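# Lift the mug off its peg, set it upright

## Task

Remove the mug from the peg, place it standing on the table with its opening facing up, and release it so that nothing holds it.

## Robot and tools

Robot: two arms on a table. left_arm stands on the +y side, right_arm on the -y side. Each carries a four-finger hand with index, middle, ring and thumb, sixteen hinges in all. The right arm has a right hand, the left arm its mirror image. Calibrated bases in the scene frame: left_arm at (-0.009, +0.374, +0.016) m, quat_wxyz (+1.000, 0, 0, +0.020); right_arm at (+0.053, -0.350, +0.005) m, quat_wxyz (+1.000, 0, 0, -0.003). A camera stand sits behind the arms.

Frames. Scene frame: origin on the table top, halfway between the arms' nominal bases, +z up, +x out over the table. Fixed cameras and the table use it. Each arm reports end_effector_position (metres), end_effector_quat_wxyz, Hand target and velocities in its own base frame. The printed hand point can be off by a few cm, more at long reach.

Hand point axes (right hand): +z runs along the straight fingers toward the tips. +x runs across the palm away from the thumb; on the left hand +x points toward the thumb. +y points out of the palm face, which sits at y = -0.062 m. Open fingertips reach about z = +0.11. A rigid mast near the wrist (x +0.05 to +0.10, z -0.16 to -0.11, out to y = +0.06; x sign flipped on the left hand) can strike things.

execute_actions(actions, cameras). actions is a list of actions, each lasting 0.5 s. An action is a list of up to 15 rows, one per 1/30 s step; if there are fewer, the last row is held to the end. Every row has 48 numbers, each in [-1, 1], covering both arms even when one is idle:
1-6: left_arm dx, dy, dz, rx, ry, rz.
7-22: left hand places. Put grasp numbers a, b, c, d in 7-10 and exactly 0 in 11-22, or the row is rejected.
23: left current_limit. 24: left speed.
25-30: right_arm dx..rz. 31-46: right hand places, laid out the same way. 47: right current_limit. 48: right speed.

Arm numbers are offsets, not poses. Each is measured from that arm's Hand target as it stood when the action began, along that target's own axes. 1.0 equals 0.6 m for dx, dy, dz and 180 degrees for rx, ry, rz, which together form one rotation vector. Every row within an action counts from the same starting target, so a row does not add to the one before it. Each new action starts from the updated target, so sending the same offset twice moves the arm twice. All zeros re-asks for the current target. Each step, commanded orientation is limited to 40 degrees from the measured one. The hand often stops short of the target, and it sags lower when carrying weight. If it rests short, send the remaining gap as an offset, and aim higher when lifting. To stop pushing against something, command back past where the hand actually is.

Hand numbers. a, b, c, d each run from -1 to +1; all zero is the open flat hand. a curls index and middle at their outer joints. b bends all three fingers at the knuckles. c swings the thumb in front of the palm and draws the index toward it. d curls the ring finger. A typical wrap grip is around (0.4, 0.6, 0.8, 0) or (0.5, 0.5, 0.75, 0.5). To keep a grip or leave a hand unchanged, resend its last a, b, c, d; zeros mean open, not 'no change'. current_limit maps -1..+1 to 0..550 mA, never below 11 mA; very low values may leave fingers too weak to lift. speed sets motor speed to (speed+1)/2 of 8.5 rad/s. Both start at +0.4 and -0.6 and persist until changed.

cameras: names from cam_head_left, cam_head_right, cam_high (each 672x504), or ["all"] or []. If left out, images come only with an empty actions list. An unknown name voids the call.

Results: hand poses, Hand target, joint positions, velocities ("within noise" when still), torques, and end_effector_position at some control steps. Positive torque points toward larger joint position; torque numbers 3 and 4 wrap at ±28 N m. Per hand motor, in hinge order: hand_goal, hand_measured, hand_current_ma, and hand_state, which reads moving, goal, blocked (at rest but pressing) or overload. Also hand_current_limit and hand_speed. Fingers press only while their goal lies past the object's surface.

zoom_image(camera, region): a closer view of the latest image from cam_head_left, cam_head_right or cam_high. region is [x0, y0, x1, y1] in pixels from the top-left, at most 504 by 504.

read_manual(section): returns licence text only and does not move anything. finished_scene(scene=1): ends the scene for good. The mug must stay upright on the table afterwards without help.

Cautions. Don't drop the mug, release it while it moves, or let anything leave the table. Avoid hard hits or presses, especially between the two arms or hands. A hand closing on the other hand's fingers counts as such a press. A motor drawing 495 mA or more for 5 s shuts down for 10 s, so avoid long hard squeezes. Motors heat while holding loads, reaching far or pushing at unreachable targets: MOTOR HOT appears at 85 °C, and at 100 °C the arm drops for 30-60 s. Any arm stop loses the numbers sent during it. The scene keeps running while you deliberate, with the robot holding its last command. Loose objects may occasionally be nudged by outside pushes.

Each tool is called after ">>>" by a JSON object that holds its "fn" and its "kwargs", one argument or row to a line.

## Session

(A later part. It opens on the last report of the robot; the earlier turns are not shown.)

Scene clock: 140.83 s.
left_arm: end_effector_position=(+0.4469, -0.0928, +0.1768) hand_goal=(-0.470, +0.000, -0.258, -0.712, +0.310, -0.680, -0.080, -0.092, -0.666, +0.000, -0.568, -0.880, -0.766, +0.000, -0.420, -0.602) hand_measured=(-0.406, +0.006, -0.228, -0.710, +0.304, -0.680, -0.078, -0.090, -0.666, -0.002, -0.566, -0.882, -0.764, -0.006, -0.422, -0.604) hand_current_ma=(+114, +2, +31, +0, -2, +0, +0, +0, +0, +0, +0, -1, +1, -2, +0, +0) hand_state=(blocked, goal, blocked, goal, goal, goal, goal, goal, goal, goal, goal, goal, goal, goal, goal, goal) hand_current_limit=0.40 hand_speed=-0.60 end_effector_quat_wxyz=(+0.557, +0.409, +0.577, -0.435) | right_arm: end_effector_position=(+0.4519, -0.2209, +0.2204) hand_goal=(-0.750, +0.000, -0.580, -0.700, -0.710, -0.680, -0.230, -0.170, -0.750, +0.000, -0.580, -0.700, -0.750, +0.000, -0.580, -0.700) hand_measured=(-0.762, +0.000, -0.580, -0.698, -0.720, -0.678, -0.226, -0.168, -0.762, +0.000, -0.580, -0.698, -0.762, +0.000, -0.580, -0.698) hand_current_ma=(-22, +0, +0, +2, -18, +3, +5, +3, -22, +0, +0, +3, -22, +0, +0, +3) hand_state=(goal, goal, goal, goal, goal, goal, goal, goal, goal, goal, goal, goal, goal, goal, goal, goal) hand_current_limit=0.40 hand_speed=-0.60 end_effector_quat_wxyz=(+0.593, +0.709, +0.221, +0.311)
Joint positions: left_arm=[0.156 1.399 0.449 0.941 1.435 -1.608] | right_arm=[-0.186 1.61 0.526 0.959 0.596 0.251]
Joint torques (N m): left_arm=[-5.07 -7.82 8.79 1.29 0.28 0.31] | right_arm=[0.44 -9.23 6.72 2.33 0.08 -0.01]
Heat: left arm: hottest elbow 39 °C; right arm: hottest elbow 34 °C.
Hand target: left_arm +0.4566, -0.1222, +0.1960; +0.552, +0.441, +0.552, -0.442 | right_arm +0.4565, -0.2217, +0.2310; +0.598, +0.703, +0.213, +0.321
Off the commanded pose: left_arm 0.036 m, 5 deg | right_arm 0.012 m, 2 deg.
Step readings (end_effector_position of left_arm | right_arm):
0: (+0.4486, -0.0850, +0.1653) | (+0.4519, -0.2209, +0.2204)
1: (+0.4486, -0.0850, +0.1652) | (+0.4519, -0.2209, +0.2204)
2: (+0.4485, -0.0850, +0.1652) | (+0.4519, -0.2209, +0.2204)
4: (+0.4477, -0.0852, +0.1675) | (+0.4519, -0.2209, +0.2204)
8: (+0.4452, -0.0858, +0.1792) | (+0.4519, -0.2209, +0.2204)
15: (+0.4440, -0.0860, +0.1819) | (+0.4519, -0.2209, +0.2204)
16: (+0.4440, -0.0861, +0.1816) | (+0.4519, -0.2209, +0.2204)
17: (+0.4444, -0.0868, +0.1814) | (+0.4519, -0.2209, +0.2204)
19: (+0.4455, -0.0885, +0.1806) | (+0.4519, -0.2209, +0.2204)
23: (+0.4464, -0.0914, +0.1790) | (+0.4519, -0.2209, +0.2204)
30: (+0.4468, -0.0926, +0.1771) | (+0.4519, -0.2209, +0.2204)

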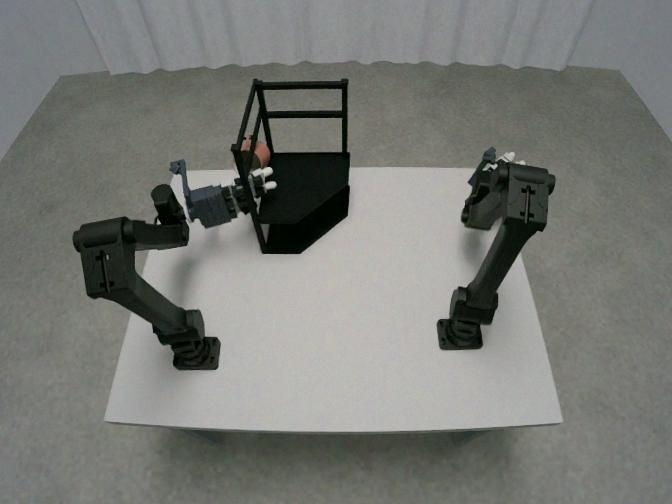

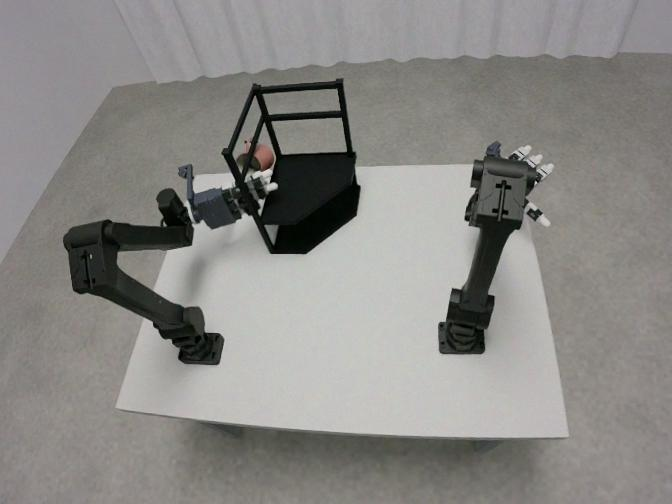

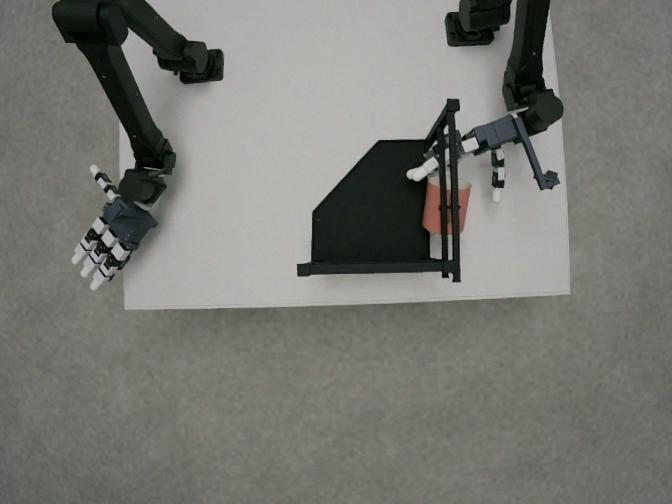

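>>> {"fn": "execute_actions", "kwargs": {
  "actions": [
    [[0.05,0.0018,-0.0853,-0.012,0,0,0,0.06,0.3,0,0,0,0,0,0,0,0,0,0,0,0,0,0.4,-0.6,0,0,0,0,0,0,0,0,0,0,0,0,0,0,0,0,0,0,0,0,0,0,0.4,-0.6]],
    [[-0.0483,0.0228,-0.063,-0.023,0,0,0,0.06,0.3,0,0,0,0,0,0,0,0,0,0,0,0,0,0.4,-0.6,0,0,0,0,0,0,0,0,0,0,0,0,0,0,0,0,0,0,0,0,0,0,0.4,-0.6]]
  ],
  "cameras": ["all"]
}}

>>> {"fn": "zoom_image", "kwargs": {
  "camera": "cam_high",
  "region": [390, 110, 530, 250]
}}

>>> {"fn": "zoom_image", "kwargs": {
  "camera": "cam_head_right",
  "region": [190, 110, 300, 220]
}}

>>> {"fn": "zoom_image", "kwargs": {
  "camera": "cam_head_left",
  "region": [190, 110, 300, 220]
}}

Scene clock: 148.17 s.
left_arm: end_effector_position=(+0.4402, -0.0389, +0.1786) hand_goal=(-0.564, +0.000, -0.434, -0.712, -0.200, -0.680, -0.156, -0.138, -0.646, +0.000, -0.568, -0.790, -0.736, +0.000, -0.580, -0.712) hand_measured=(-0.562, -0.002, -0.432, -0.710, -0.202, -0.680, -0.154, -0.136, -0.648, -0.002, -0.566, -0.792, -0.738, -0.006, -0.578, -0.710) hand_current_ma=(+0, +0, +1, +0, -1, +0, +0, +0, +0, +0, +0, -1, +0, -2, +1, +0) hand_state=(goal, goal, goal, goal, goal, goal, goal, goal, goal, goal, goal, goal, goal, goal, goal, goal) hand_current_limit=0.40 hand_speed=-0.60 end_effector_quat_wxyz=(+0.568, +0.403, +0.581, -0.422) | right_arm: end_effector_position=(+0.4519, -0.2209, +0.2204) hand_goal=(-0.750, +0.000, -0.580, -0.700, -0.710, -0.680, -0.230, -0.170, -0.750, +0.000, -0.580, -0.700, -0.750, +0.000, -0.580, -0.700) hand_measured=(-0.762, +0.000, -0.580, -0.698, -0.720, -0.678, -0.226, -0.168, -0.762, +0.000, -0.580, -0.698, -0.762, +0.000, -0.580, -0.698) hand_current_ma=(-22, +0, +0, +2, -18, +3, +5, +3, -22, +0, +0, +3, -22, +0, +0, +3) hand_state=(goal, goal, goal, goal, goal, goal, goal, goal, goal, goal, goal, goal, goal, goal, goal, goal) hand_current_limit=0.40 hand_speed=-0.60 end_effector_quat_wxyz=(+0.593, +0.709, +0.221, +0.311)
Joint positions: left_arm=[0.314 1.398 0.449 0.938 1.559 -1.594] | right_arm=[-0.186 1.61 0.526 0.959 0.596 0.251]
Joint torques (N m): left_arm=[0.44 -7.88 7.68 1.13 0.27 0.13] | right_arm=[0.32 -9.11 6.67 2.33 0.1 0]
Heat: left arm: hottest elbow 39 °C; right arm: hottest elbow 34 °C.
Hand target: left_arm +0.4499, -0.0321, +0.1948; +0.576, +0.410, +0.576, -0.411 | right_arm +0.4565, -0.2217, +0.2310; +0.598, +0.703, +0.213, +0.321
Off the commanded pose: left_arm 0.020 m, 2 deg | right_arm 0.012 m, 2 deg.
Step readings (end_effector_position of left_arm | right_arm):
0: (+0.4469, -0.0928, +0.1767) | (+0.4519, -0.2209, +0.2204)
1: (+0.4467, -0.0929, +0.1768) | (+0.4519, -0.2209, +0.2204)
2: (+0.4462, -0.0927, +0.1771) | (+0.4519, -0.2209, +0.2204)
4: (+0.4448, -0.0892, +0.1763) | (+0.4519, -0.2209, +0.2204)
8: (+0.4444, -0.0751, +0.1685) | (+0.4519, -0.2209, +0.2204)
15: (+0.4444, -0.0710, +0.1633) | (+0.4519, -0.2209, +0.2204)
16: (+0.4443, -0.0708, +0.1634) | (+0.4519, -0.2209, +0.2204)
17: (+0.4441, -0.0693, +0.1635) | (+0.4519, -0.2209, +0.2204)
19: (+0.4431, -0.0616, +0.1650) | (+0.4519, -0.2209, +0.2204)
23: (+0.4420, -0.0436, +0.1749) | (+0.4519, -0.2209, +0.2204)
30: (+0.4404, -0.0388, +0.1793) | (+0.4519, -0.2209, +0.2204)

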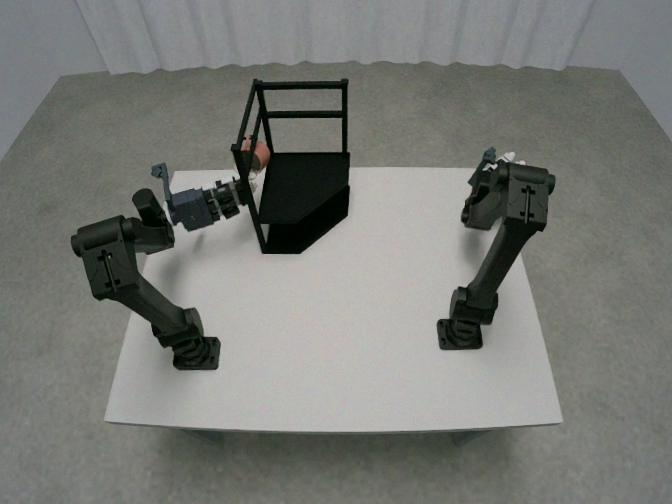

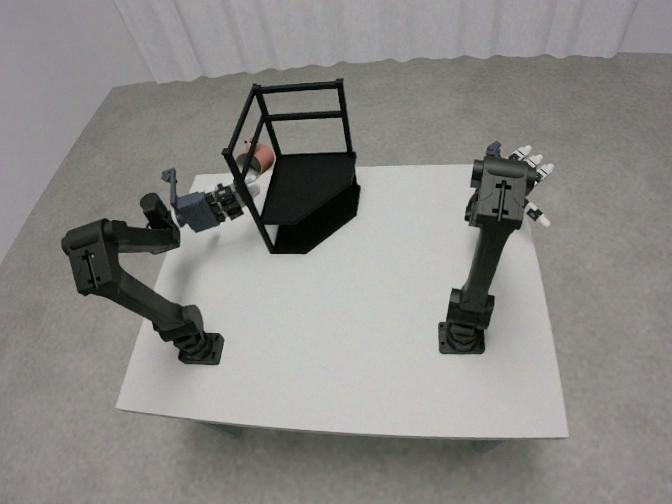

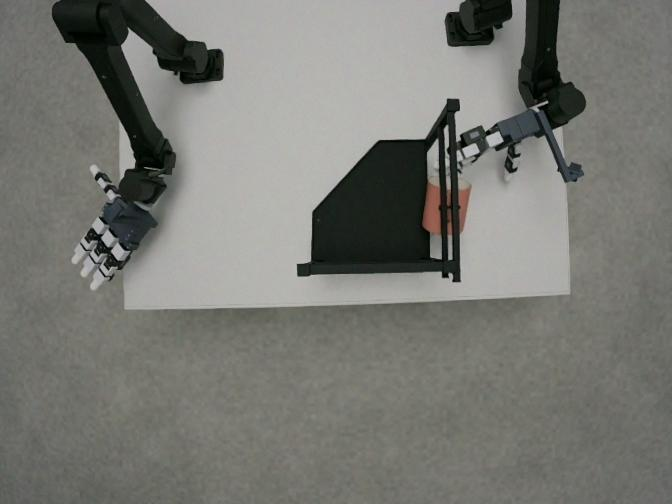

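Scaled by 3.600 from the camera's 672x504 image, which has a finer 960x720 frame.

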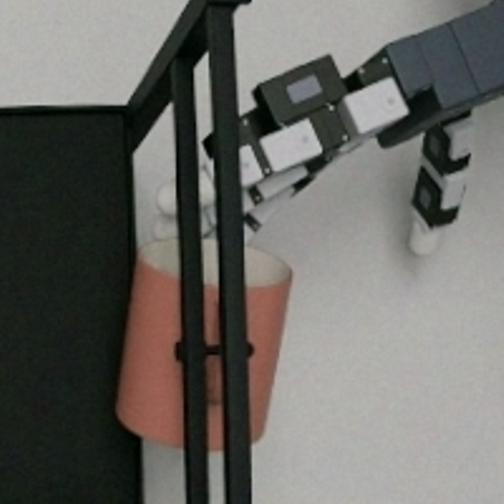

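Scaled by 4.582 from the camera's 672x504 image, which has a finer 960x720 frame.

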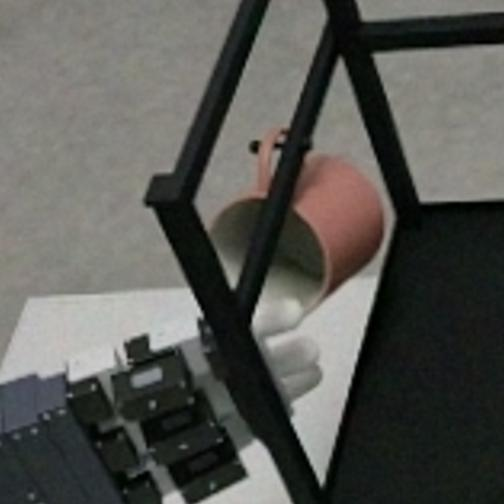

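Scaled by 4.582 from the camera's 672x504 image, which has a finer 960x720 frame.

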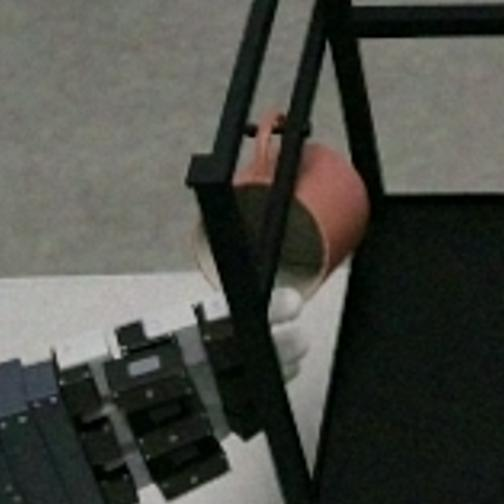

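>>> {"fn": "execute_actions", "kwargs": {
  "actions": [
    [[-0.0067,-0.0148,0.0478,0.0055,0,0,0,0.06,0.3,0,0,0,0,0,0,0,0,0,0,0,0,0,0.4,-0.6,0,0,0,0,0,0,0,0,0,0,0,0,0,0,0,0,0,0,0,0,0,0,0.4,-0.6]],
    [[-0.0067,-0.0148,0.0478,0.0055,0,0,0,0.06,0.3,0,0,0,0,0,0,0,0,0,0,0,0,0,0.4,-0.6,0,0,0,0,0,0,0,0,0,0,0,0,0,0,0,0,0,0,0,0,0,0,0.4,-0.6]]
  ],
  "cameras": ["all"]
}}

>>> {"fn": "zoom_image", "kwargs": {
  "camera": "cam_high",
  "region": [390, 110, 530, 250]
}}

>>> {"fn": "zoom_image", "kwargs": {
  "camera": "cam_head_right",
  "region": [190, 110, 300, 220]
}}

>>> {"fn": "zoom_image", "kwargs": {
  "camera": "cam_head_left",
  "region": [190, 110, 300, 220]
}}

Scene clock: 151.30 s.
left_arm: end_effector_position=(+0.4447, -0.0898, +0.1877) hand_goal=(-0.564, +0.000, -0.434, -0.712, -0.200, -0.680, -0.156, -0.138, -0.646, +0.000, -0.568, -0.790, -0.736, +0.000, -0.580, -0.712) hand_measured=(-0.562, +0.002, -0.432, -0.710, -0.202, -0.680, -0.156, -0.136, -0.648, -0.002, -0.568, -0.792, -0.736, -0.006, -0.578, -0.710) hand_current_ma=(+0, +0, +0, +0, -1, +0, +0, +0, +0, +0, +0, -1, +0, -2, +0, +0) hand_state=(goal, goal, goal, goal, goal, goal, goal, goal, goal, goal, goal, goal, goal, goal, goal, goal) hand_current_limit=0.40 hand_speed=-0.60 end_effector_quat_wxyz=(+0.561, +0.408, +0.578, -0.430) | right_arm: end_effector_position=(+0.4519, -0.2209, +0.2204) hand_goal=(-0.750, +0.000, -0.580, -0.700, -0.710, -0.680, -0.230, -0.170, -0.750, +0.000, -0.580, -0.700, -0.750, +0.000, -0.580, -0.700) hand_measured=(-0.762, +0.000, -0.580, -0.698, -0.720, -0.678, -0.226, -0.168, -0.762, +0.000, -0.580, -0.698, -0.762, +0.000, -0.580, -0.698) hand_current_ma=(-22, +0, +0, +2, -18, +3, +5, +3, -22, +0, +0, +3, -22, +0, +0, +3) hand_state=(goal, goal, goal, goal, goal, goal, goal, goal, goal, goal, goal, goal, goal, goal, goal, goal) hand_current_limit=0.40 hand_speed=-0.60 end_effector_quat_wxyz=(+0.593, +0.709, +0.221, +0.311)
Joint positions: left_arm=[0.162 1.353 0.449 0.893 1.43 -1.599] | right_arm=[-0.186 1.61 0.526 0.959 0.596 0.251]
Joint torques (N m): left_arm=[-0.44 -8.7 7.38 1.28 0.01 0.28] | right_arm=[0.32 -9.05 6.74 2.35 0.08 -0.01]
Heat: left arm: hottest elbow 39 °C; right arm: hottest elbow 34 °C.
Hand target: left_arm +0.4512, -0.0922, +0.2029; +0.569, +0.420, +0.568, -0.421 | right_arm +0.4565, -0.2217, +0.2310; +0.598, +0.703, +0.213, +0.321
Off the commanded pose: left_arm 0.017 m, 2 deg | right_arm 0.012 m, 2 deg.
Step readings (end_effector_position of left_arm | right_arm):
0: (+0.4402, -0.0389, +0.1786) | (+0.4519, -0.2209, +0.2204)
1: (+0.4402, -0.0389, +0.1786) | (+0.4519, -0.2209, +0.2204)
2: (+0.4412, -0.0384, +0.1787) | (+0.4519, -0.2209, +0.2204)
4: (+0.4439, -0.0401, +0.1795) | (+0.4519, -0.2209, +0.2204)
8: (+0.4440, -0.0548, +0.1840) | (+0.4519, -0.2209, +0.2204)
15: (+0.4438, -0.0606, +0.1846) | (+0.4519, -0.2209, +0.2204)
16: (+0.4440, -0.0606, +0.1845) | (+0.4519, -0.2209, +0.2204)
17: (+0.4451, -0.0616, +0.1846) | (+0.4519, -0.2209, +0.2204)
19: (+0.4472, -0.0660, +0.1855) | (+0.4519, -0.2209, +0.2204)
23: (+0.4459, -0.0840, +0.1895) | (+0.4519, -0.2209, +0.2204)
30: (+0.4448, -0.0900, +0.1877) | (+0.4519, -0.2209, +0.2204)

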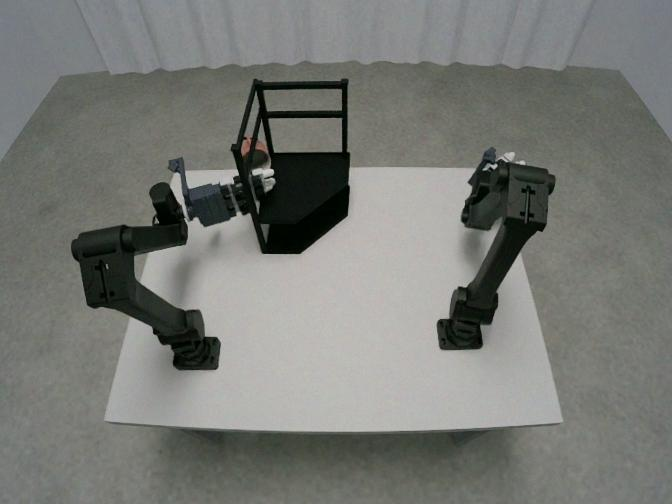

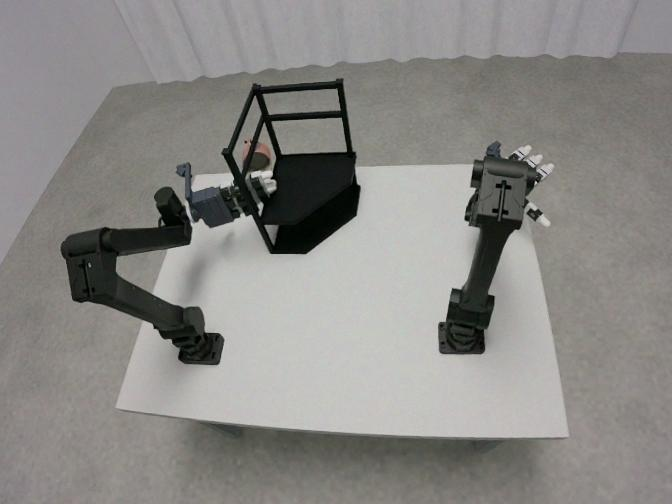

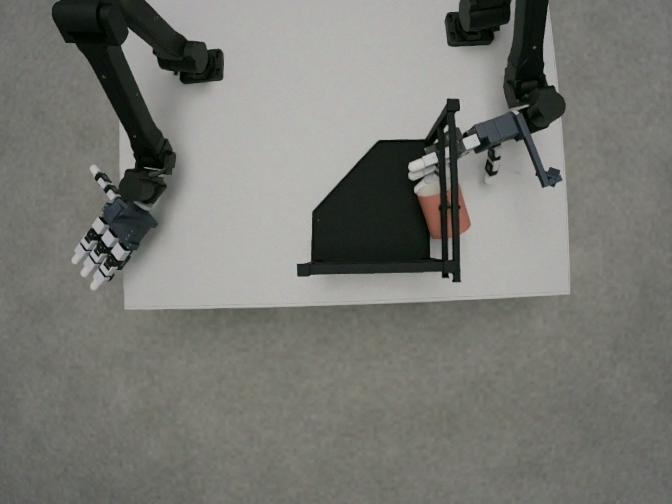

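Scaled by 3.600 from the camera's 672x504 image, which has a finer 960x720 frame.

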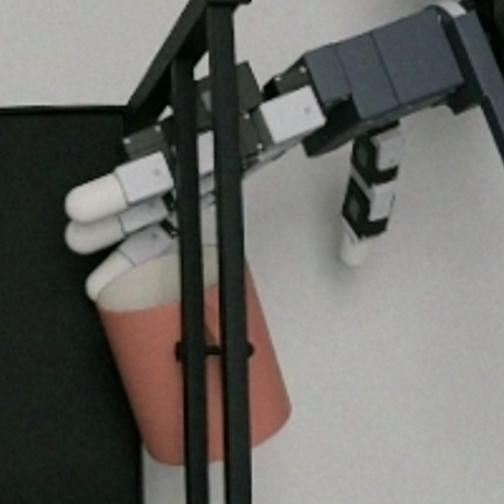

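Scaled by 4.582 from the camera's 672x504 image, which has a finer 960x720 frame.

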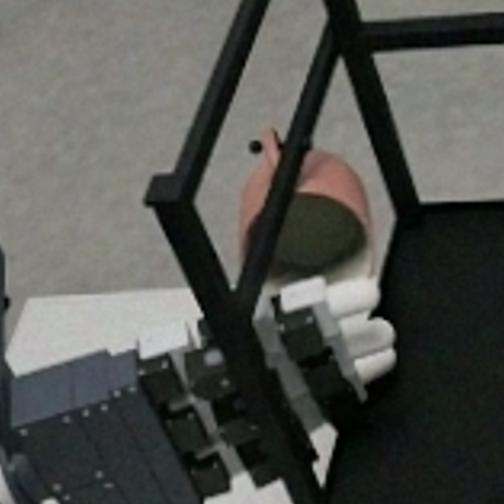

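Scaled by 4.582 from the camera's 672x504 image, which has a finer 960x720 frame.

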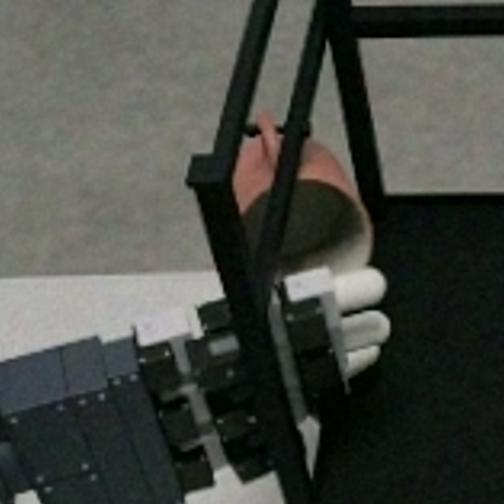

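>>> {"fn": "execute_actions", "kwargs": {
  "actions": [
    [[-0.0067,-0.0034,0.0488,0.012,0,0,0,0.06,0.3,0,0,0,0,0,0,0,0,0,0,0,0,0,0.4,-0.6,0,0,0,0,0,0,0,0,0,0,0,0,0,0,0,0,0,0,0,0,0,0,0.4,-0.6]],
    [[0,-0.0034,0.0488,0.012,0,0,0,0.06,0.3,0,0,0,0,0,0,0,0,0,0,0,0,0,0.4,-0.6,0,0,0,0,0,0,0,0,0,0,0,0,0,0,0,0,0,0,0,0,0,0,0.4,-0.6]]
  ],
  "cameras": ["all"]
}}

>>> {"fn": "zoom_image", "kwargs": {
  "camera": "cam_high",
  "region": [390, 110, 530, 250]
}}

>>> {"fn": "zoom_image", "kwargs": {
  "camera": "cam_head_right",
  "region": [190, 110, 300, 220]
}}

>>> {"fn": "zoom_image", "kwargs": {
  "camera": "cam_head_left",
  "region": [190, 110, 300, 220]
}}

Scene clock: 154.40 s.
left_arm: end_effector_position=(+0.4526, -0.1392, +0.1909) hand_goal=(-0.564, +0.000, -0.434, -0.712, -0.200, -0.680, -0.156, -0.138, -0.646, +0.000, -0.568, -0.790, -0.736, +0.000, -0.580, -0.712) hand_measured=(-0.562, -0.002, -0.432, -0.710, -0.204, -0.680, -0.156, -0.136, -0.646, -0.002, -0.568, -0.792, -0.730, -0.006, -0.578, -0.710) hand_current_ma=(+0, +0, +0, +0, -1, +0, +0, +0, +0, +0, +0, -1, +3, -2, +0, +0) hand_state=(goal, goal, goal, goal, goal, goal, goal, goal, goal, goal, goal, goal, goal, goal, goal, goal) hand_current_limit=0.40 hand_speed=-0.60 end_effector_quat_wxyz=(+0.547, +0.421, +0.570, -0.446) | right_arm: end_effector_position=(+0.4519, -0.2209, +0.2204) hand_goal=(-0.750, +0.000, -0.580, -0.700, -0.710, -0.680, -0.230, -0.170, -0.750, +0.000, -0.580, -0.700, -0.750, +0.000, -0.580, -0.700) hand_measured=(-0.762, +0.000, -0.580, -0.698, -0.720, -0.678, -0.226, -0.168, -0.762, +0.000, -0.580, -0.698, -0.762, +0.000, -0.580, -0.698) hand_current_ma=(-22, +0, +0, +2, -18, +3, +5, +3, -22, +0, +0, +3, -22, +0, +0, +3) hand_state=(goal, goal, goal, goal, goal, goal, goal, goal, goal, goal, goal, goal, goal, goal, goal, goal) hand_current_limit=0.40 hand_speed=-0.60 end_effector_quat_wxyz=(+0.593, +0.709, +0.221, +0.311)
Joint positions: left_arm=[0.026 1.367 0.485 0.861 1.346 -1.599] | right_arm=[-0.186 1.61 0.526 0.959 0.596 0.251]
Joint torques (N m): left_arm=[-2.08 -7.36 8.72 1.43 0.42 0.38] | right_arm=[0.26 -9.05 6.75 2.33 0.08 -0.01]
Heat: left arm: hottest elbow 39 °C; right arm: hottest elbow 34 °C.
Hand target: left_arm +0.4634, -0.1496, +0.2070; +0.552, +0.441, +0.552, -0.442 | right_arm +0.4565, -0.2217, +0.2310; +0.598, +0.703, +0.213, +0.321
Off the commanded pose: left_arm 0.022 m, 3 deg | right_arm 0.012 m, 2 deg.
Step readings (end_effector_position of left_arm | right_arm):
0: (+0.4447, -0.0898, +0.1877) | (+0.4519, -0.2209, +0.2204)
1: (+0.4449, -0.0898, +0.1877) | (+0.4519, -0.2209, +0.2204)
2: (+0.4451, -0.0914, +0.1877) | (+0.4519, -0.2209, +0.2204)
4: (+0.4459, -0.0966, +0.1874) | (+0.4519, -0.2209, +0.2204)
8: (+0.4462, -0.1086, +0.1871) | (+0.4519, -0.2209, +0.2204)
15: (+0.4469, -0.1112, +0.1869) | (+0.4519, -0.2209, +0.2204)
16: (+0.4471, -0.1114, +0.1869) | (+0.4519, -0.2209, +0.2204)
17: (+0.4474, -0.1127, +0.1871) | (+0.4519, -0.2209, +0.2204)
19: (+0.4489, -0.1186, +0.1878) | (+0.4519, -0.2209, +0.2204)
23: (+0.4525, -0.1309, +0.1909) | (+0.4519, -0.2209, +0.2204)
30: (+0.4526, -0.1392, +0.1910) | (+0.4519, -0.2209, +0.2204)

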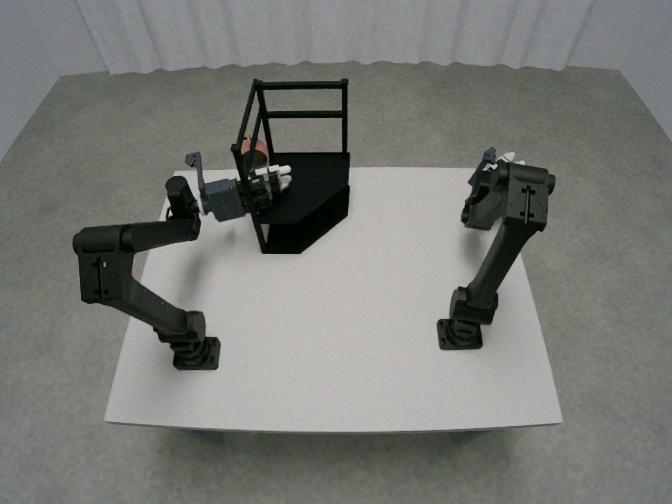

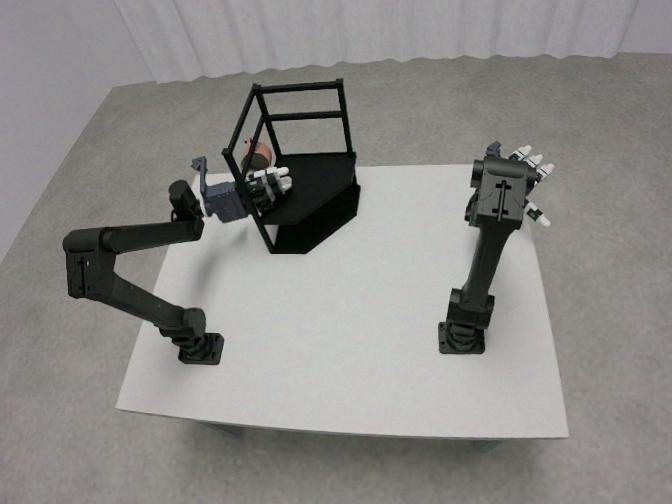

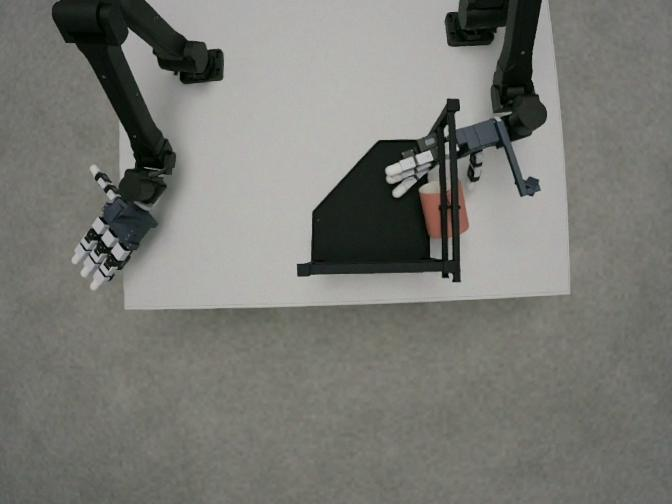

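Scaled by 3.600 from the camera's 672x504 image, which has a finer 960x720 frame.

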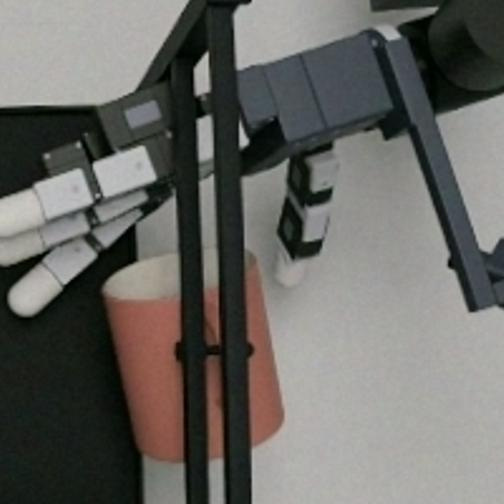

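Scaled by 4.582 from the camera's 672x504 image, which has a finer 960x720 frame.

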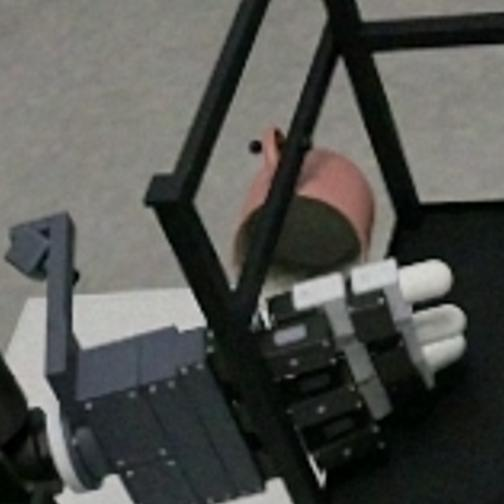

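Scaled by 4.582 from the camera's 672x504 image, which has a finer 960x720 frame.

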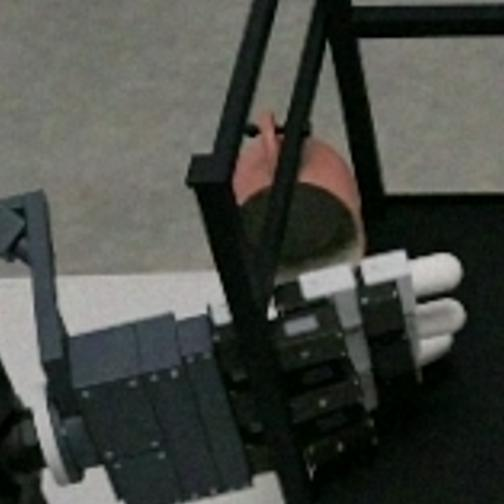

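>>> {"fn": "execute_actions", "kwargs": {
  "actions": [
    [[0,0.0222,0.028,0,0,0,0,0.06,0.3,0,0,0,0,0,0,0,0,0,0,0,0,0,0.4,-0.6,0,0,0,0,0,0,0,0,0,0,0,0,0,0,0,0,0,0,0,0,0,0,0.4,-0.6]],
    [[0,0,0,0,0,0,0,0.06,0.8,0,0,0,0,0,0,0,0,0,0,0,0,0,0.2,-0.7,0,0,0,0,0,0,0,0,0,0,0,0,0,0,0,0,0,0,0,0,0,0,0.4,-0.6]],
    [[0,0,0,0,0,0,0,0.06,1,0,0,0,0,0,0,0,0,0,0,0,0,0,0.2,-0.7,0,0,0,0,0,0,0,0,0,0,0,0,0,0,0,0,0,0,0,0,0,0,0.4,-0.6]]
  ],
  "cameras": ["all"]
}}

>>> {"fn": "zoom_image", "kwargs": {
  "camera": "cam_high",
  "region": [390, 110, 530, 250]
}}

>>> {"fn": "zoom_image", "kwargs": {
  "camera": "cam_head_right",
  "region": [190, 110, 300, 220]
}}

>>> {"fn": "zoom_image", "kwargs": {
  "camera": "cam_head_left",
  "region": [190, 110, 300, 220]
}}

Scene clock: 158.37 s.
left_arm: end_effector_position=(+0.4618, -0.1589, +0.1879) hand_goal=(-0.320, +0.000, -0.048, -0.712, +0.990, -0.680, +0.020, -0.032, -0.646, +0.000, -0.568, -1.000, -0.910, +0.000, -0.580, -0.712) hand_measured=(-0.322, -0.002, -0.050, -0.710, +0.974, -0.680, +0.018, -0.034, -0.646, -0.002, -0.568, -0.996, -0.906, -0.006, -0.578, -0.710) hand_current_ma=(+0, +0, -1, +0, -11, +0, +0, +0, +0, +0, +0, +1, +1, -2, +0, +0) hand_state=(goal, goal, goal, goal, goal, goal, goal, goal, goal, goal, goal, goal, goal, goal, goal, goal) hand_current_limit=0.20 hand_speed=-0.70 end_effector_quat_wxyz=(+0.540, +0.428, +0.566, -0.452) | right_arm: end_effector_position=(+0.4519, -0.2209, +0.2204) hand_goal=(-0.750, +0.000, -0.580, -0.700, -0.710, -0.680, -0.230, -0.170, -0.750, +0.000, -0.580, -0.700, -0.750, +0.000, -0.580, -0.700) hand_measured=(-0.762, +0.000, -0.580, -0.698, -0.720, -0.678, -0.226, -0.168, -0.762, +0.000, -0.580, -0.698, -0.762, +0.000, -0.580, -0.698) hand_current_ma=(-22, +0, +0, +2, -18, +3, +5, +3, -22, +0, +0, +3, -22, +0, +0, +3) hand_state=(goal, goal, goal, goal, goal, goal, goal, goal, goal, goal, goal, goal, goal, goal, goal, goal) hand_current_limit=0.40 hand_speed=-0.60 end_effector_quat_wxyz=(+0.593, +0.709, +0.221, +0.311)
Joint positions: left_arm=[-0.025 1.405 0.516 0.856 1.319 -1.588] | right_arm=[-0.186 1.61 0.526 0.959 0.596 0.251]
Joint torques (N m): left_arm=[-0.73 -7.47 9.83 1.36 0.07 0.36] | right_arm=[0.5 -9.35 6.64 2.32 0.09 -0.01]
Heat: left arm: hottest elbow 39 °C; right arm: hottest elbow 35 °C.
Hand target: left_arm +0.4800, -0.1631, +0.2071; +0.552, +0.441, +0.552, -0.442 | right_arm +0.4565, -0.2217, +0.2310; +0.598, +0.703, +0.213, +0.321
Off the commanded pose: left_arm 0.027 m, 3 deg | right_arm 0.012 m, 2 deg.
Step readings (end_effector_position of left_arm | right_arm):
0: (+0.4526, -0.1392, +0.1908) | (+0.4519, -0.2209, +0.2204)
1: (+0.4527, -0.1393, +0.1908) | (+0.4519, -0.2209, +0.2204)
2: (+0.4532, -0.1400, +0.1909) | (+0.4519, -0.2209, +0.2204)
4: (+0.4545, -0.1455, +0.1896) | (+0.4519, -0.2209, +0.2204)
8: (+0.4586, -0.1571, +0.1874) | (+0.4519, -0.2209, +0.2204)
15: (+0.4615, -0.1590, +0.1877) | (+0.4519, -0.2209, +0.2204)
16: (+0.4617, -0.1590, +0.1878) | (+0.4519, -0.2209, +0.2204)
17: (+0.4617, -0.1590, +0.1878) | (+0.4519, -0.2209, +0.2204)
19: (+0.4617, -0.1590, +0.1878) | (+0.4519, -0.2209, +0.2204)
23: (+0.4618, -0.1589, +0.1879) | (+0.4519, -0.2209, +0.2204)
30: (+0.4618, -0.1589, +0.1879) | (+0.4519, -0.2209, +0.2204)
31: (+0.4618, -0.1589, +0.1879) | (+0.4519, -0.2209, +0.2204)
32: (+0.4618, -0.1589, +0.1879) | (+0.4519, -0.2209, +0.2204)
34: (+0.4618, -0.1589, +0.1879) | (+0.4519, -0.2209, +0.2204)
38: (+0.4618, -0.1589, +0.1879) | (+0.4519, -0.2209, +0.2204)
45: (+0.4618, -0.1589, +0.1879) | (+0.4519, -0.2209, +0.2204)

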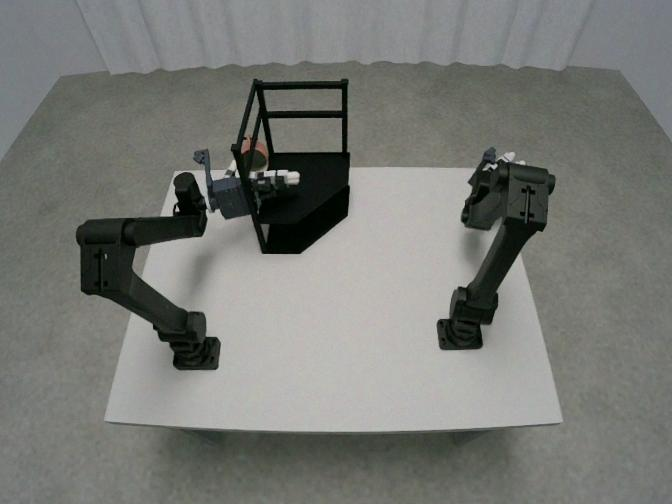

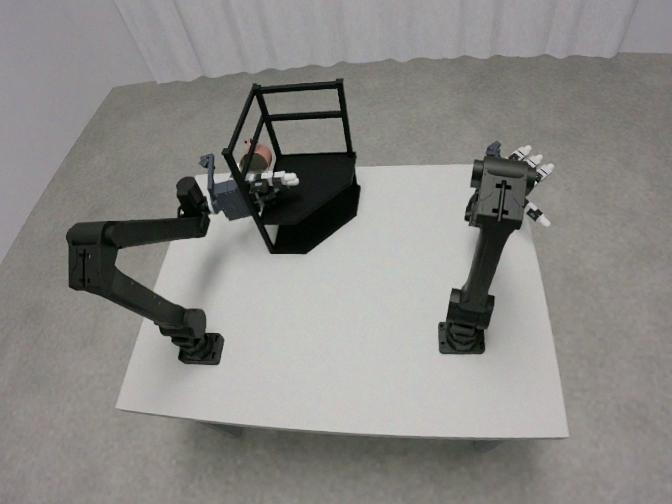

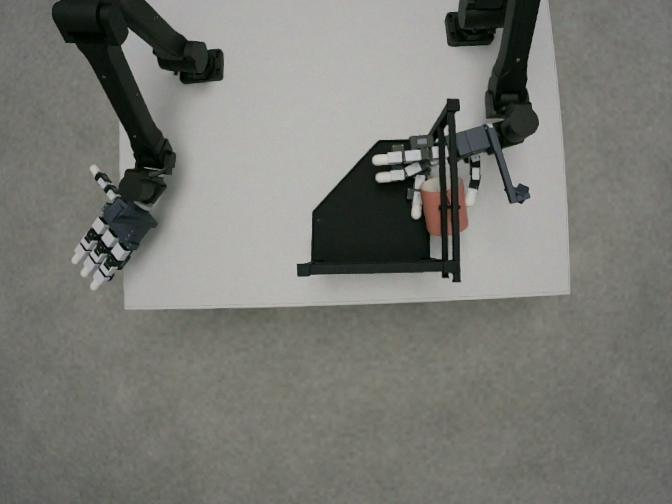

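Scaled by 3.600 from the camera's 672x504 image, which has a finer 960x720 frame.

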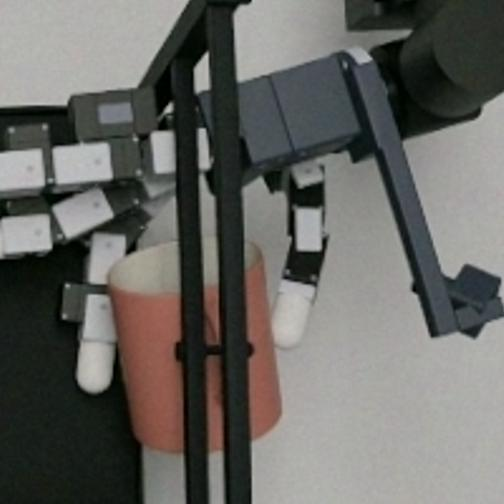

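Scaled by 4.582 from the camera's 672x504 image, which has a finer 960x720 frame.

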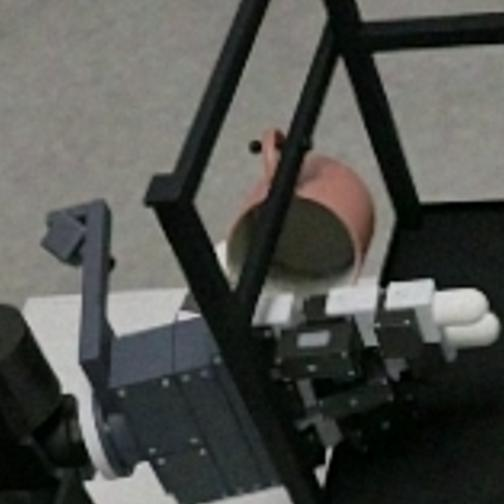

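Scaled by 4.582 from the camera's 672x504 image, which has a finer 960x720 frame.

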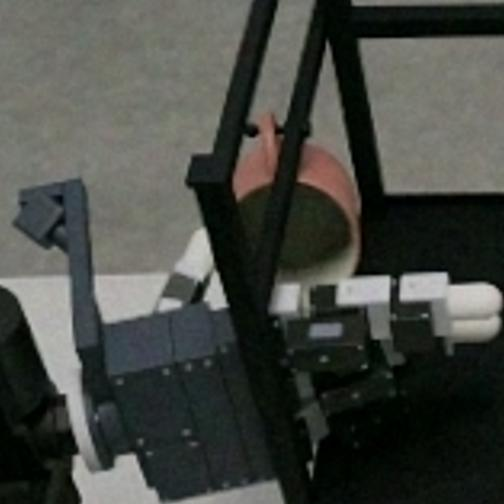

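>>> {"fn": "execute_actions", "kwargs": {
  "actions": [],
  "cameras": ["all"]
}}

Scene clock: 160.87 s.
left_arm: end_effector_position=(+0.4618, -0.1589, +0.1879) hand_goal=(-0.320, +0.000, -0.048, -0.712, +0.990, -0.680, +0.020, -0.032, -0.646, +0.000, -0.568, -1.000, -0.910, +0.000, -0.580, -0.712) hand_measured=(-0.322, -0.002, -0.050, -0.710, +0.974, -0.680, +0.018, -0.034, -0.646, -0.002, -0.568, -0.996, -0.906, -0.006, -0.578, -0.710) hand_current_ma=(+0, +0, -1, +0, -11, +0, +0, +0, +0, +0, +0, +1, +1, -2, +0, +0) hand_state=(goal, goal, goal, goal, goal, goal, goal, goal, goal, goal, goal, goal, goal, goal, goal, goal) hand_current_limit=0.20 hand_speed=-0.70 end_effector_quat_wxyz=(+0.540, +0.428, +0.566, -0.452) | right_arm: end_effector_position=(+0.4519, -0.2209, +0.2204) hand_goal=(-0.750, +0.000, -0.580, -0.700, -0.710, -0.680, -0.230, -0.170, -0.750, +0.000, -0.580, -0.700, -0.750, +0.000, -0.580, -0.700) hand_measured=(-0.762, +0.000, -0.580, -0.698, -0.720, -0.678, -0.226, -0.168, -0.762, +0.000, -0.580, -0.698, -0.762, +0.000, -0.580, -0.698) hand_current_ma=(-22, +0, +0, +2, -18, +3, +5, +3, -22, +0, +0, +3, -22, +0, +0, +3) hand_state=(goal, goal, goal, goal, goal, goal, goal, goal, goal, goal, goal, goal, goal, goal, goal, goal) hand_current_limit=0.40 hand_speed=-0.60 end_effector_quat_wxyz=(+0.593, +0.709, +0.221, +0.311)
Joint positions: left_arm=[-0.025 1.405 0.516 0.856 1.319 -1.588] | right_arm=[-0.186 1.61 0.526 0.959 0.596 0.251]
Joint velocities: within noise
Joint torques (N m): left_arm=[-0.38 -7.24 9.83 1.51 0.04 0.36] | right_arm=[0.44 -9.17 6.69 2.33 0.08 -0.01]
Motor temperatures (°C): left_arm=[27 28 39 27 27 26] | right_arm=[28 29 35 26 24 28]
Heat: left arm: hottest elbow 39 °C; right arm: hottest elbow 35 °C.
Hand target: left_arm +0.4801, -0.1630, +0.2071; +0.552, +0.441, +0.552, -0.442 | right_arm +0.4565, -0.2217, +0.2310; +0.598, +0.703, +0.213, +0.321
Off the commanded pose: left_arm 0.027 m, 3 deg | right_arm 0.012 m, 2 deg.

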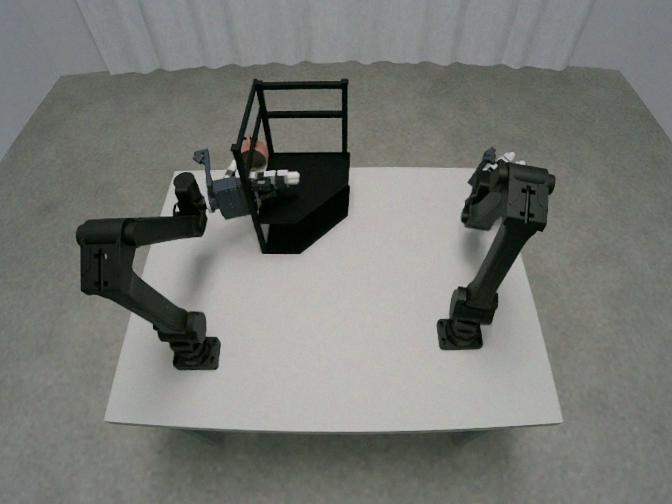

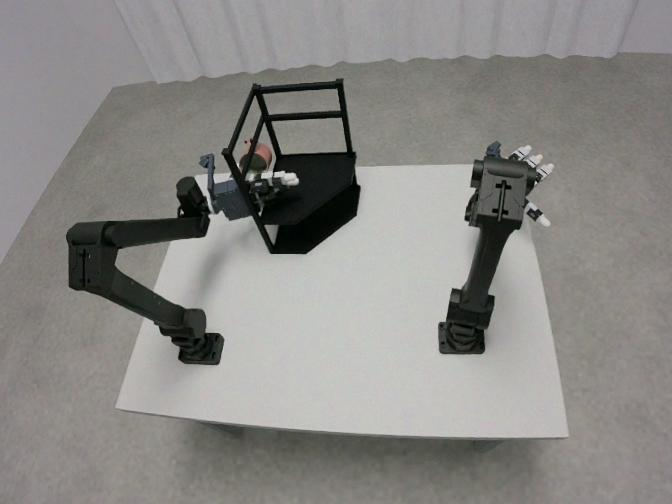

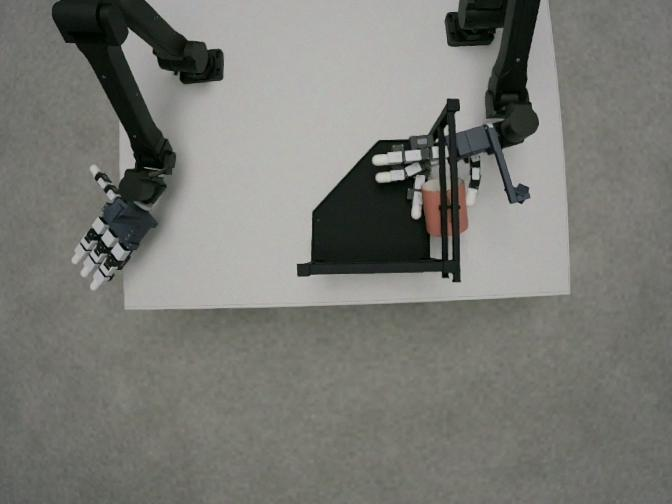

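>>> {"fn": "zoom_image", "kwargs": {
  "camera": "cam_high",
  "region": [370, 90, 550, 290]
}}

>>> {"fn": "zoom_image", "kwargs": {
  "camera": "cam_head_left",
  "region": [180, 90, 360, 260]
}}

>>> {"fn": "zoom_image", "kwargs": {
  "camera": "cam_head_right",
  "region": [180, 90, 360, 260]
}}

Scaled by 2.520 from the camera's 672x504 image, which has a finer 960x720 frame.

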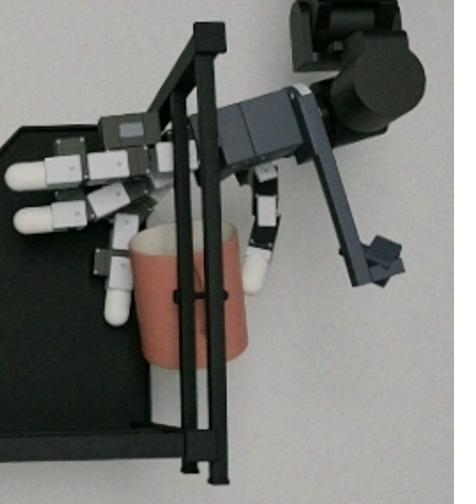

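Scaled by 2.800 from the camera's 672x504 image, which has a finer 960x720 frame.

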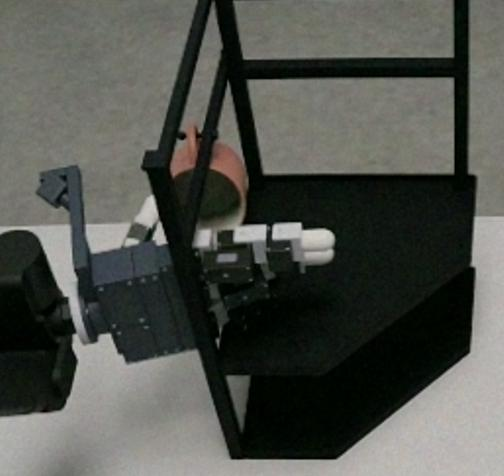

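Scaled by 2.800 from the camera's 672x504 image, which has a finer 960x720 frame.

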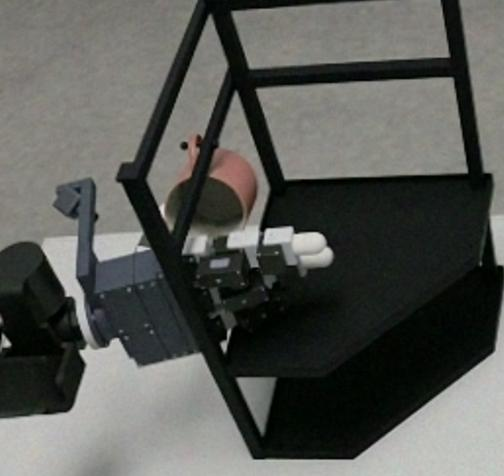

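>>> {"fn": "execute_actions", "kwargs": {
  "actions": [
    [[0,0.03,0,0,0,0, 0,0.06,1,0,0,0,0,0,0,0,0,0,0,0,0,0, 0.2,-0.7, 0,0,0,0,0,0, 0,0,0,0,0,0,0,0,0,0,0,0,0,0,0,0, 0.4,-0.6]]
  ],
  "cameras": ["all"]
}}

>>> {"fn": "zoom_image", "kwargs": {
  "camera": "cam_high",
  "region": [370, 90, 550, 290]
}}

>>> {"fn": "zoom_image", "kwargs": {
  "camera": "cam_head_left",
  "region": [180, 90, 360, 260]
}}

Scene clock: 172.37 s.
left_arm: end_effector_position=(+0.4784, -0.1601, +0.1882) hand_goal=(-0.320, +0.000, -0.048, -0.712, +0.990, -0.680, +0.020, -0.032, -0.646, +0.000, -0.568, -1.000, -0.910, +0.000, -0.580, -0.712) hand_measured=(-0.322, -0.002, -0.050, -0.710, +0.974, -0.680, +0.018, -0.034, -0.646, -0.002, -0.568, -0.998, -0.908, -0.006, -0.578, -0.710) hand_current_ma=(+0, +0, -1, +0, -11, +0, +0, +0, +0, +0, +0, +1, +1, -2, +0, +0) hand_state=(goal, goal, goal, goal, goal, goal, goal, goal, goal, goal, goal, goal, goal, goal, goal, goal) hand_current_limit=0.20 hand_speed=-0.70 end_effector_quat_wxyz=(+0.539, +0.430, +0.565, -0.453) | right_arm: end_effector_position=(+0.4519, -0.2209, +0.2204) hand_goal=(-0.750, +0.000, -0.580, -0.700, -0.710, -0.680, -0.230, -0.170, -0.750, +0.000, -0.580, -0.700, -0.750, +0.000, -0.580, -0.700) hand_measured=(-0.762, +0.000, -0.580, -0.698, -0.720, -0.678, -0.226, -0.168, -0.762, +0.000, -0.580, -0.698, -0.762, +0.000, -0.580, -0.698) hand_current_ma=(-22, +0, +0, +2, -18, +3, +5, +3, -22, +0, +0, +3, -22, +0, +0, +3) hand_state=(goal, goal, goal, goal, goal, goal, goal, goal, goal, goal, goal, goal, goal, goal, goal, goal) hand_current_limit=0.40 hand_speed=-0.60 end_effector_quat_wxyz=(+0.593, +0.709, +0.221, +0.311)
Joint positions: left_arm=[-0.025 1.448 0.563 0.853 1.326 -1.587] | right_arm=[-0.186 1.61 0.526 0.959 0.596 0.251]
Joint torques (N m): left_arm=[-0.79 -7.94 9.7 1.33 0.25 0.37] | right_arm=[0.21 -9.29 6.76 2.32 0.09 -0.02]
Heat: left arm: hottest elbow 39 °C; right arm: hottest elbow 35 °C.
Hand target: left_arm +0.4977, -0.1591, +0.2071; +0.552, +0.441, +0.552, -0.442 | right_arm +0.4565, -0.2217, +0.2310; +0.598, +0.703, +0.213, +0.321
Off the commanded pose: left_arm 0.027 m, 3 deg | right_arm 0.012 m, 2 deg.
Step readings (end_effector_position of left_arm | right_arm):
0: (+0.4618, -0.1589, +0.1879) | (+0.4519, -0.2209, +0.2204)
1: (+0.4620, -0.1589, +0.1879) | (+0.4519, -0.2209, +0.2204)
2: (+0.4625, -0.1589, +0.1878) | (+0.4519, -0.2209, +0.2204)
4: (+0.4659, -0.1596, +0.1875) | (+0.4519, -0.2209, +0.2204)
8: (+0.4754, -0.1601, +0.1876) | (+0.4519, -0.2209, +0.2204)
15: (+0.4784, -0.1601, +0.1882) | (+0.4519, -0.2209, +0.2204)

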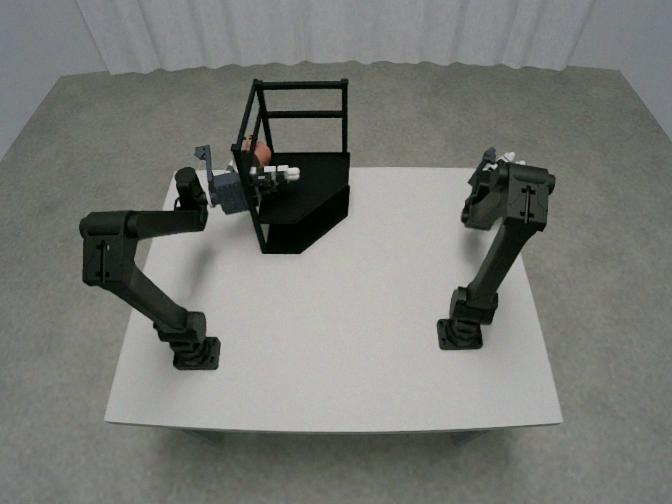

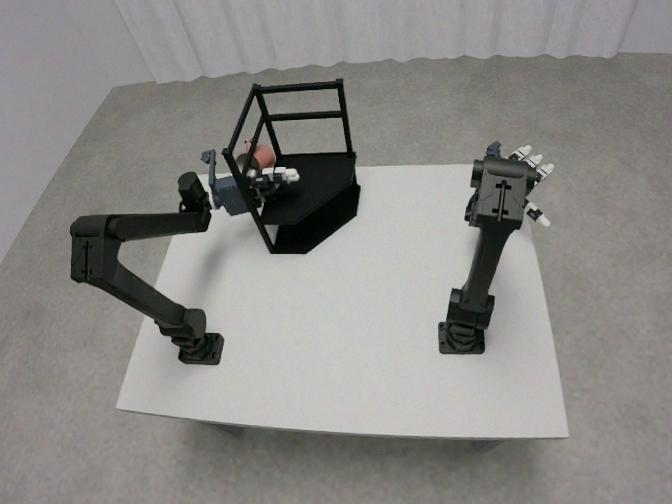

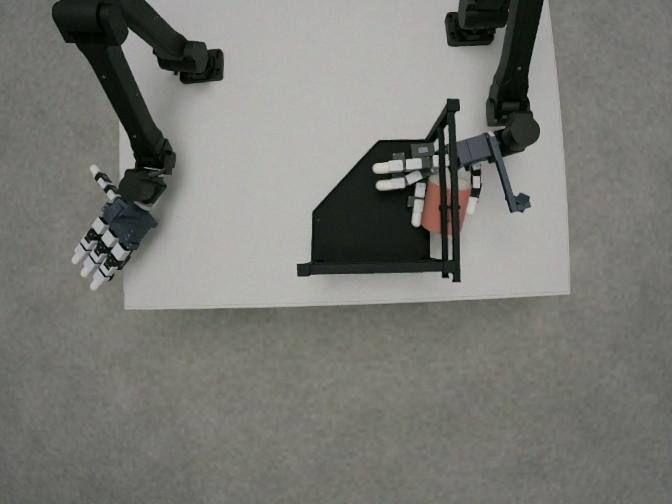

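Scaled by 2.520 from the camera's 672x504 image, which has a finer 960x720 frame.

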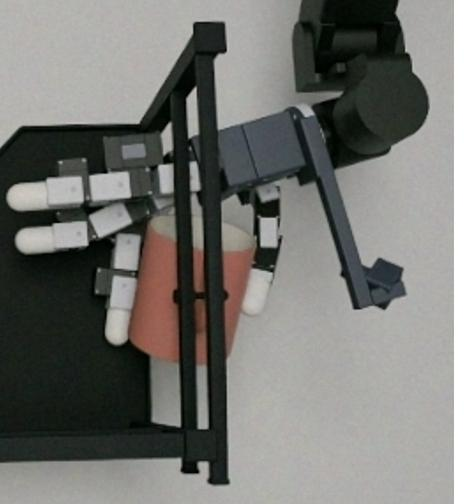

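Scaled by 2.800 from the camera's 672x504 image, which has a finer 960x720 frame.

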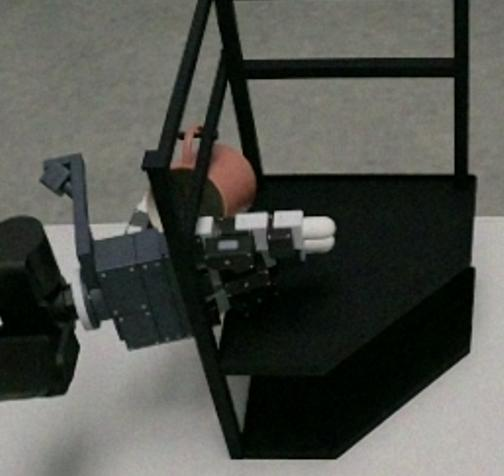

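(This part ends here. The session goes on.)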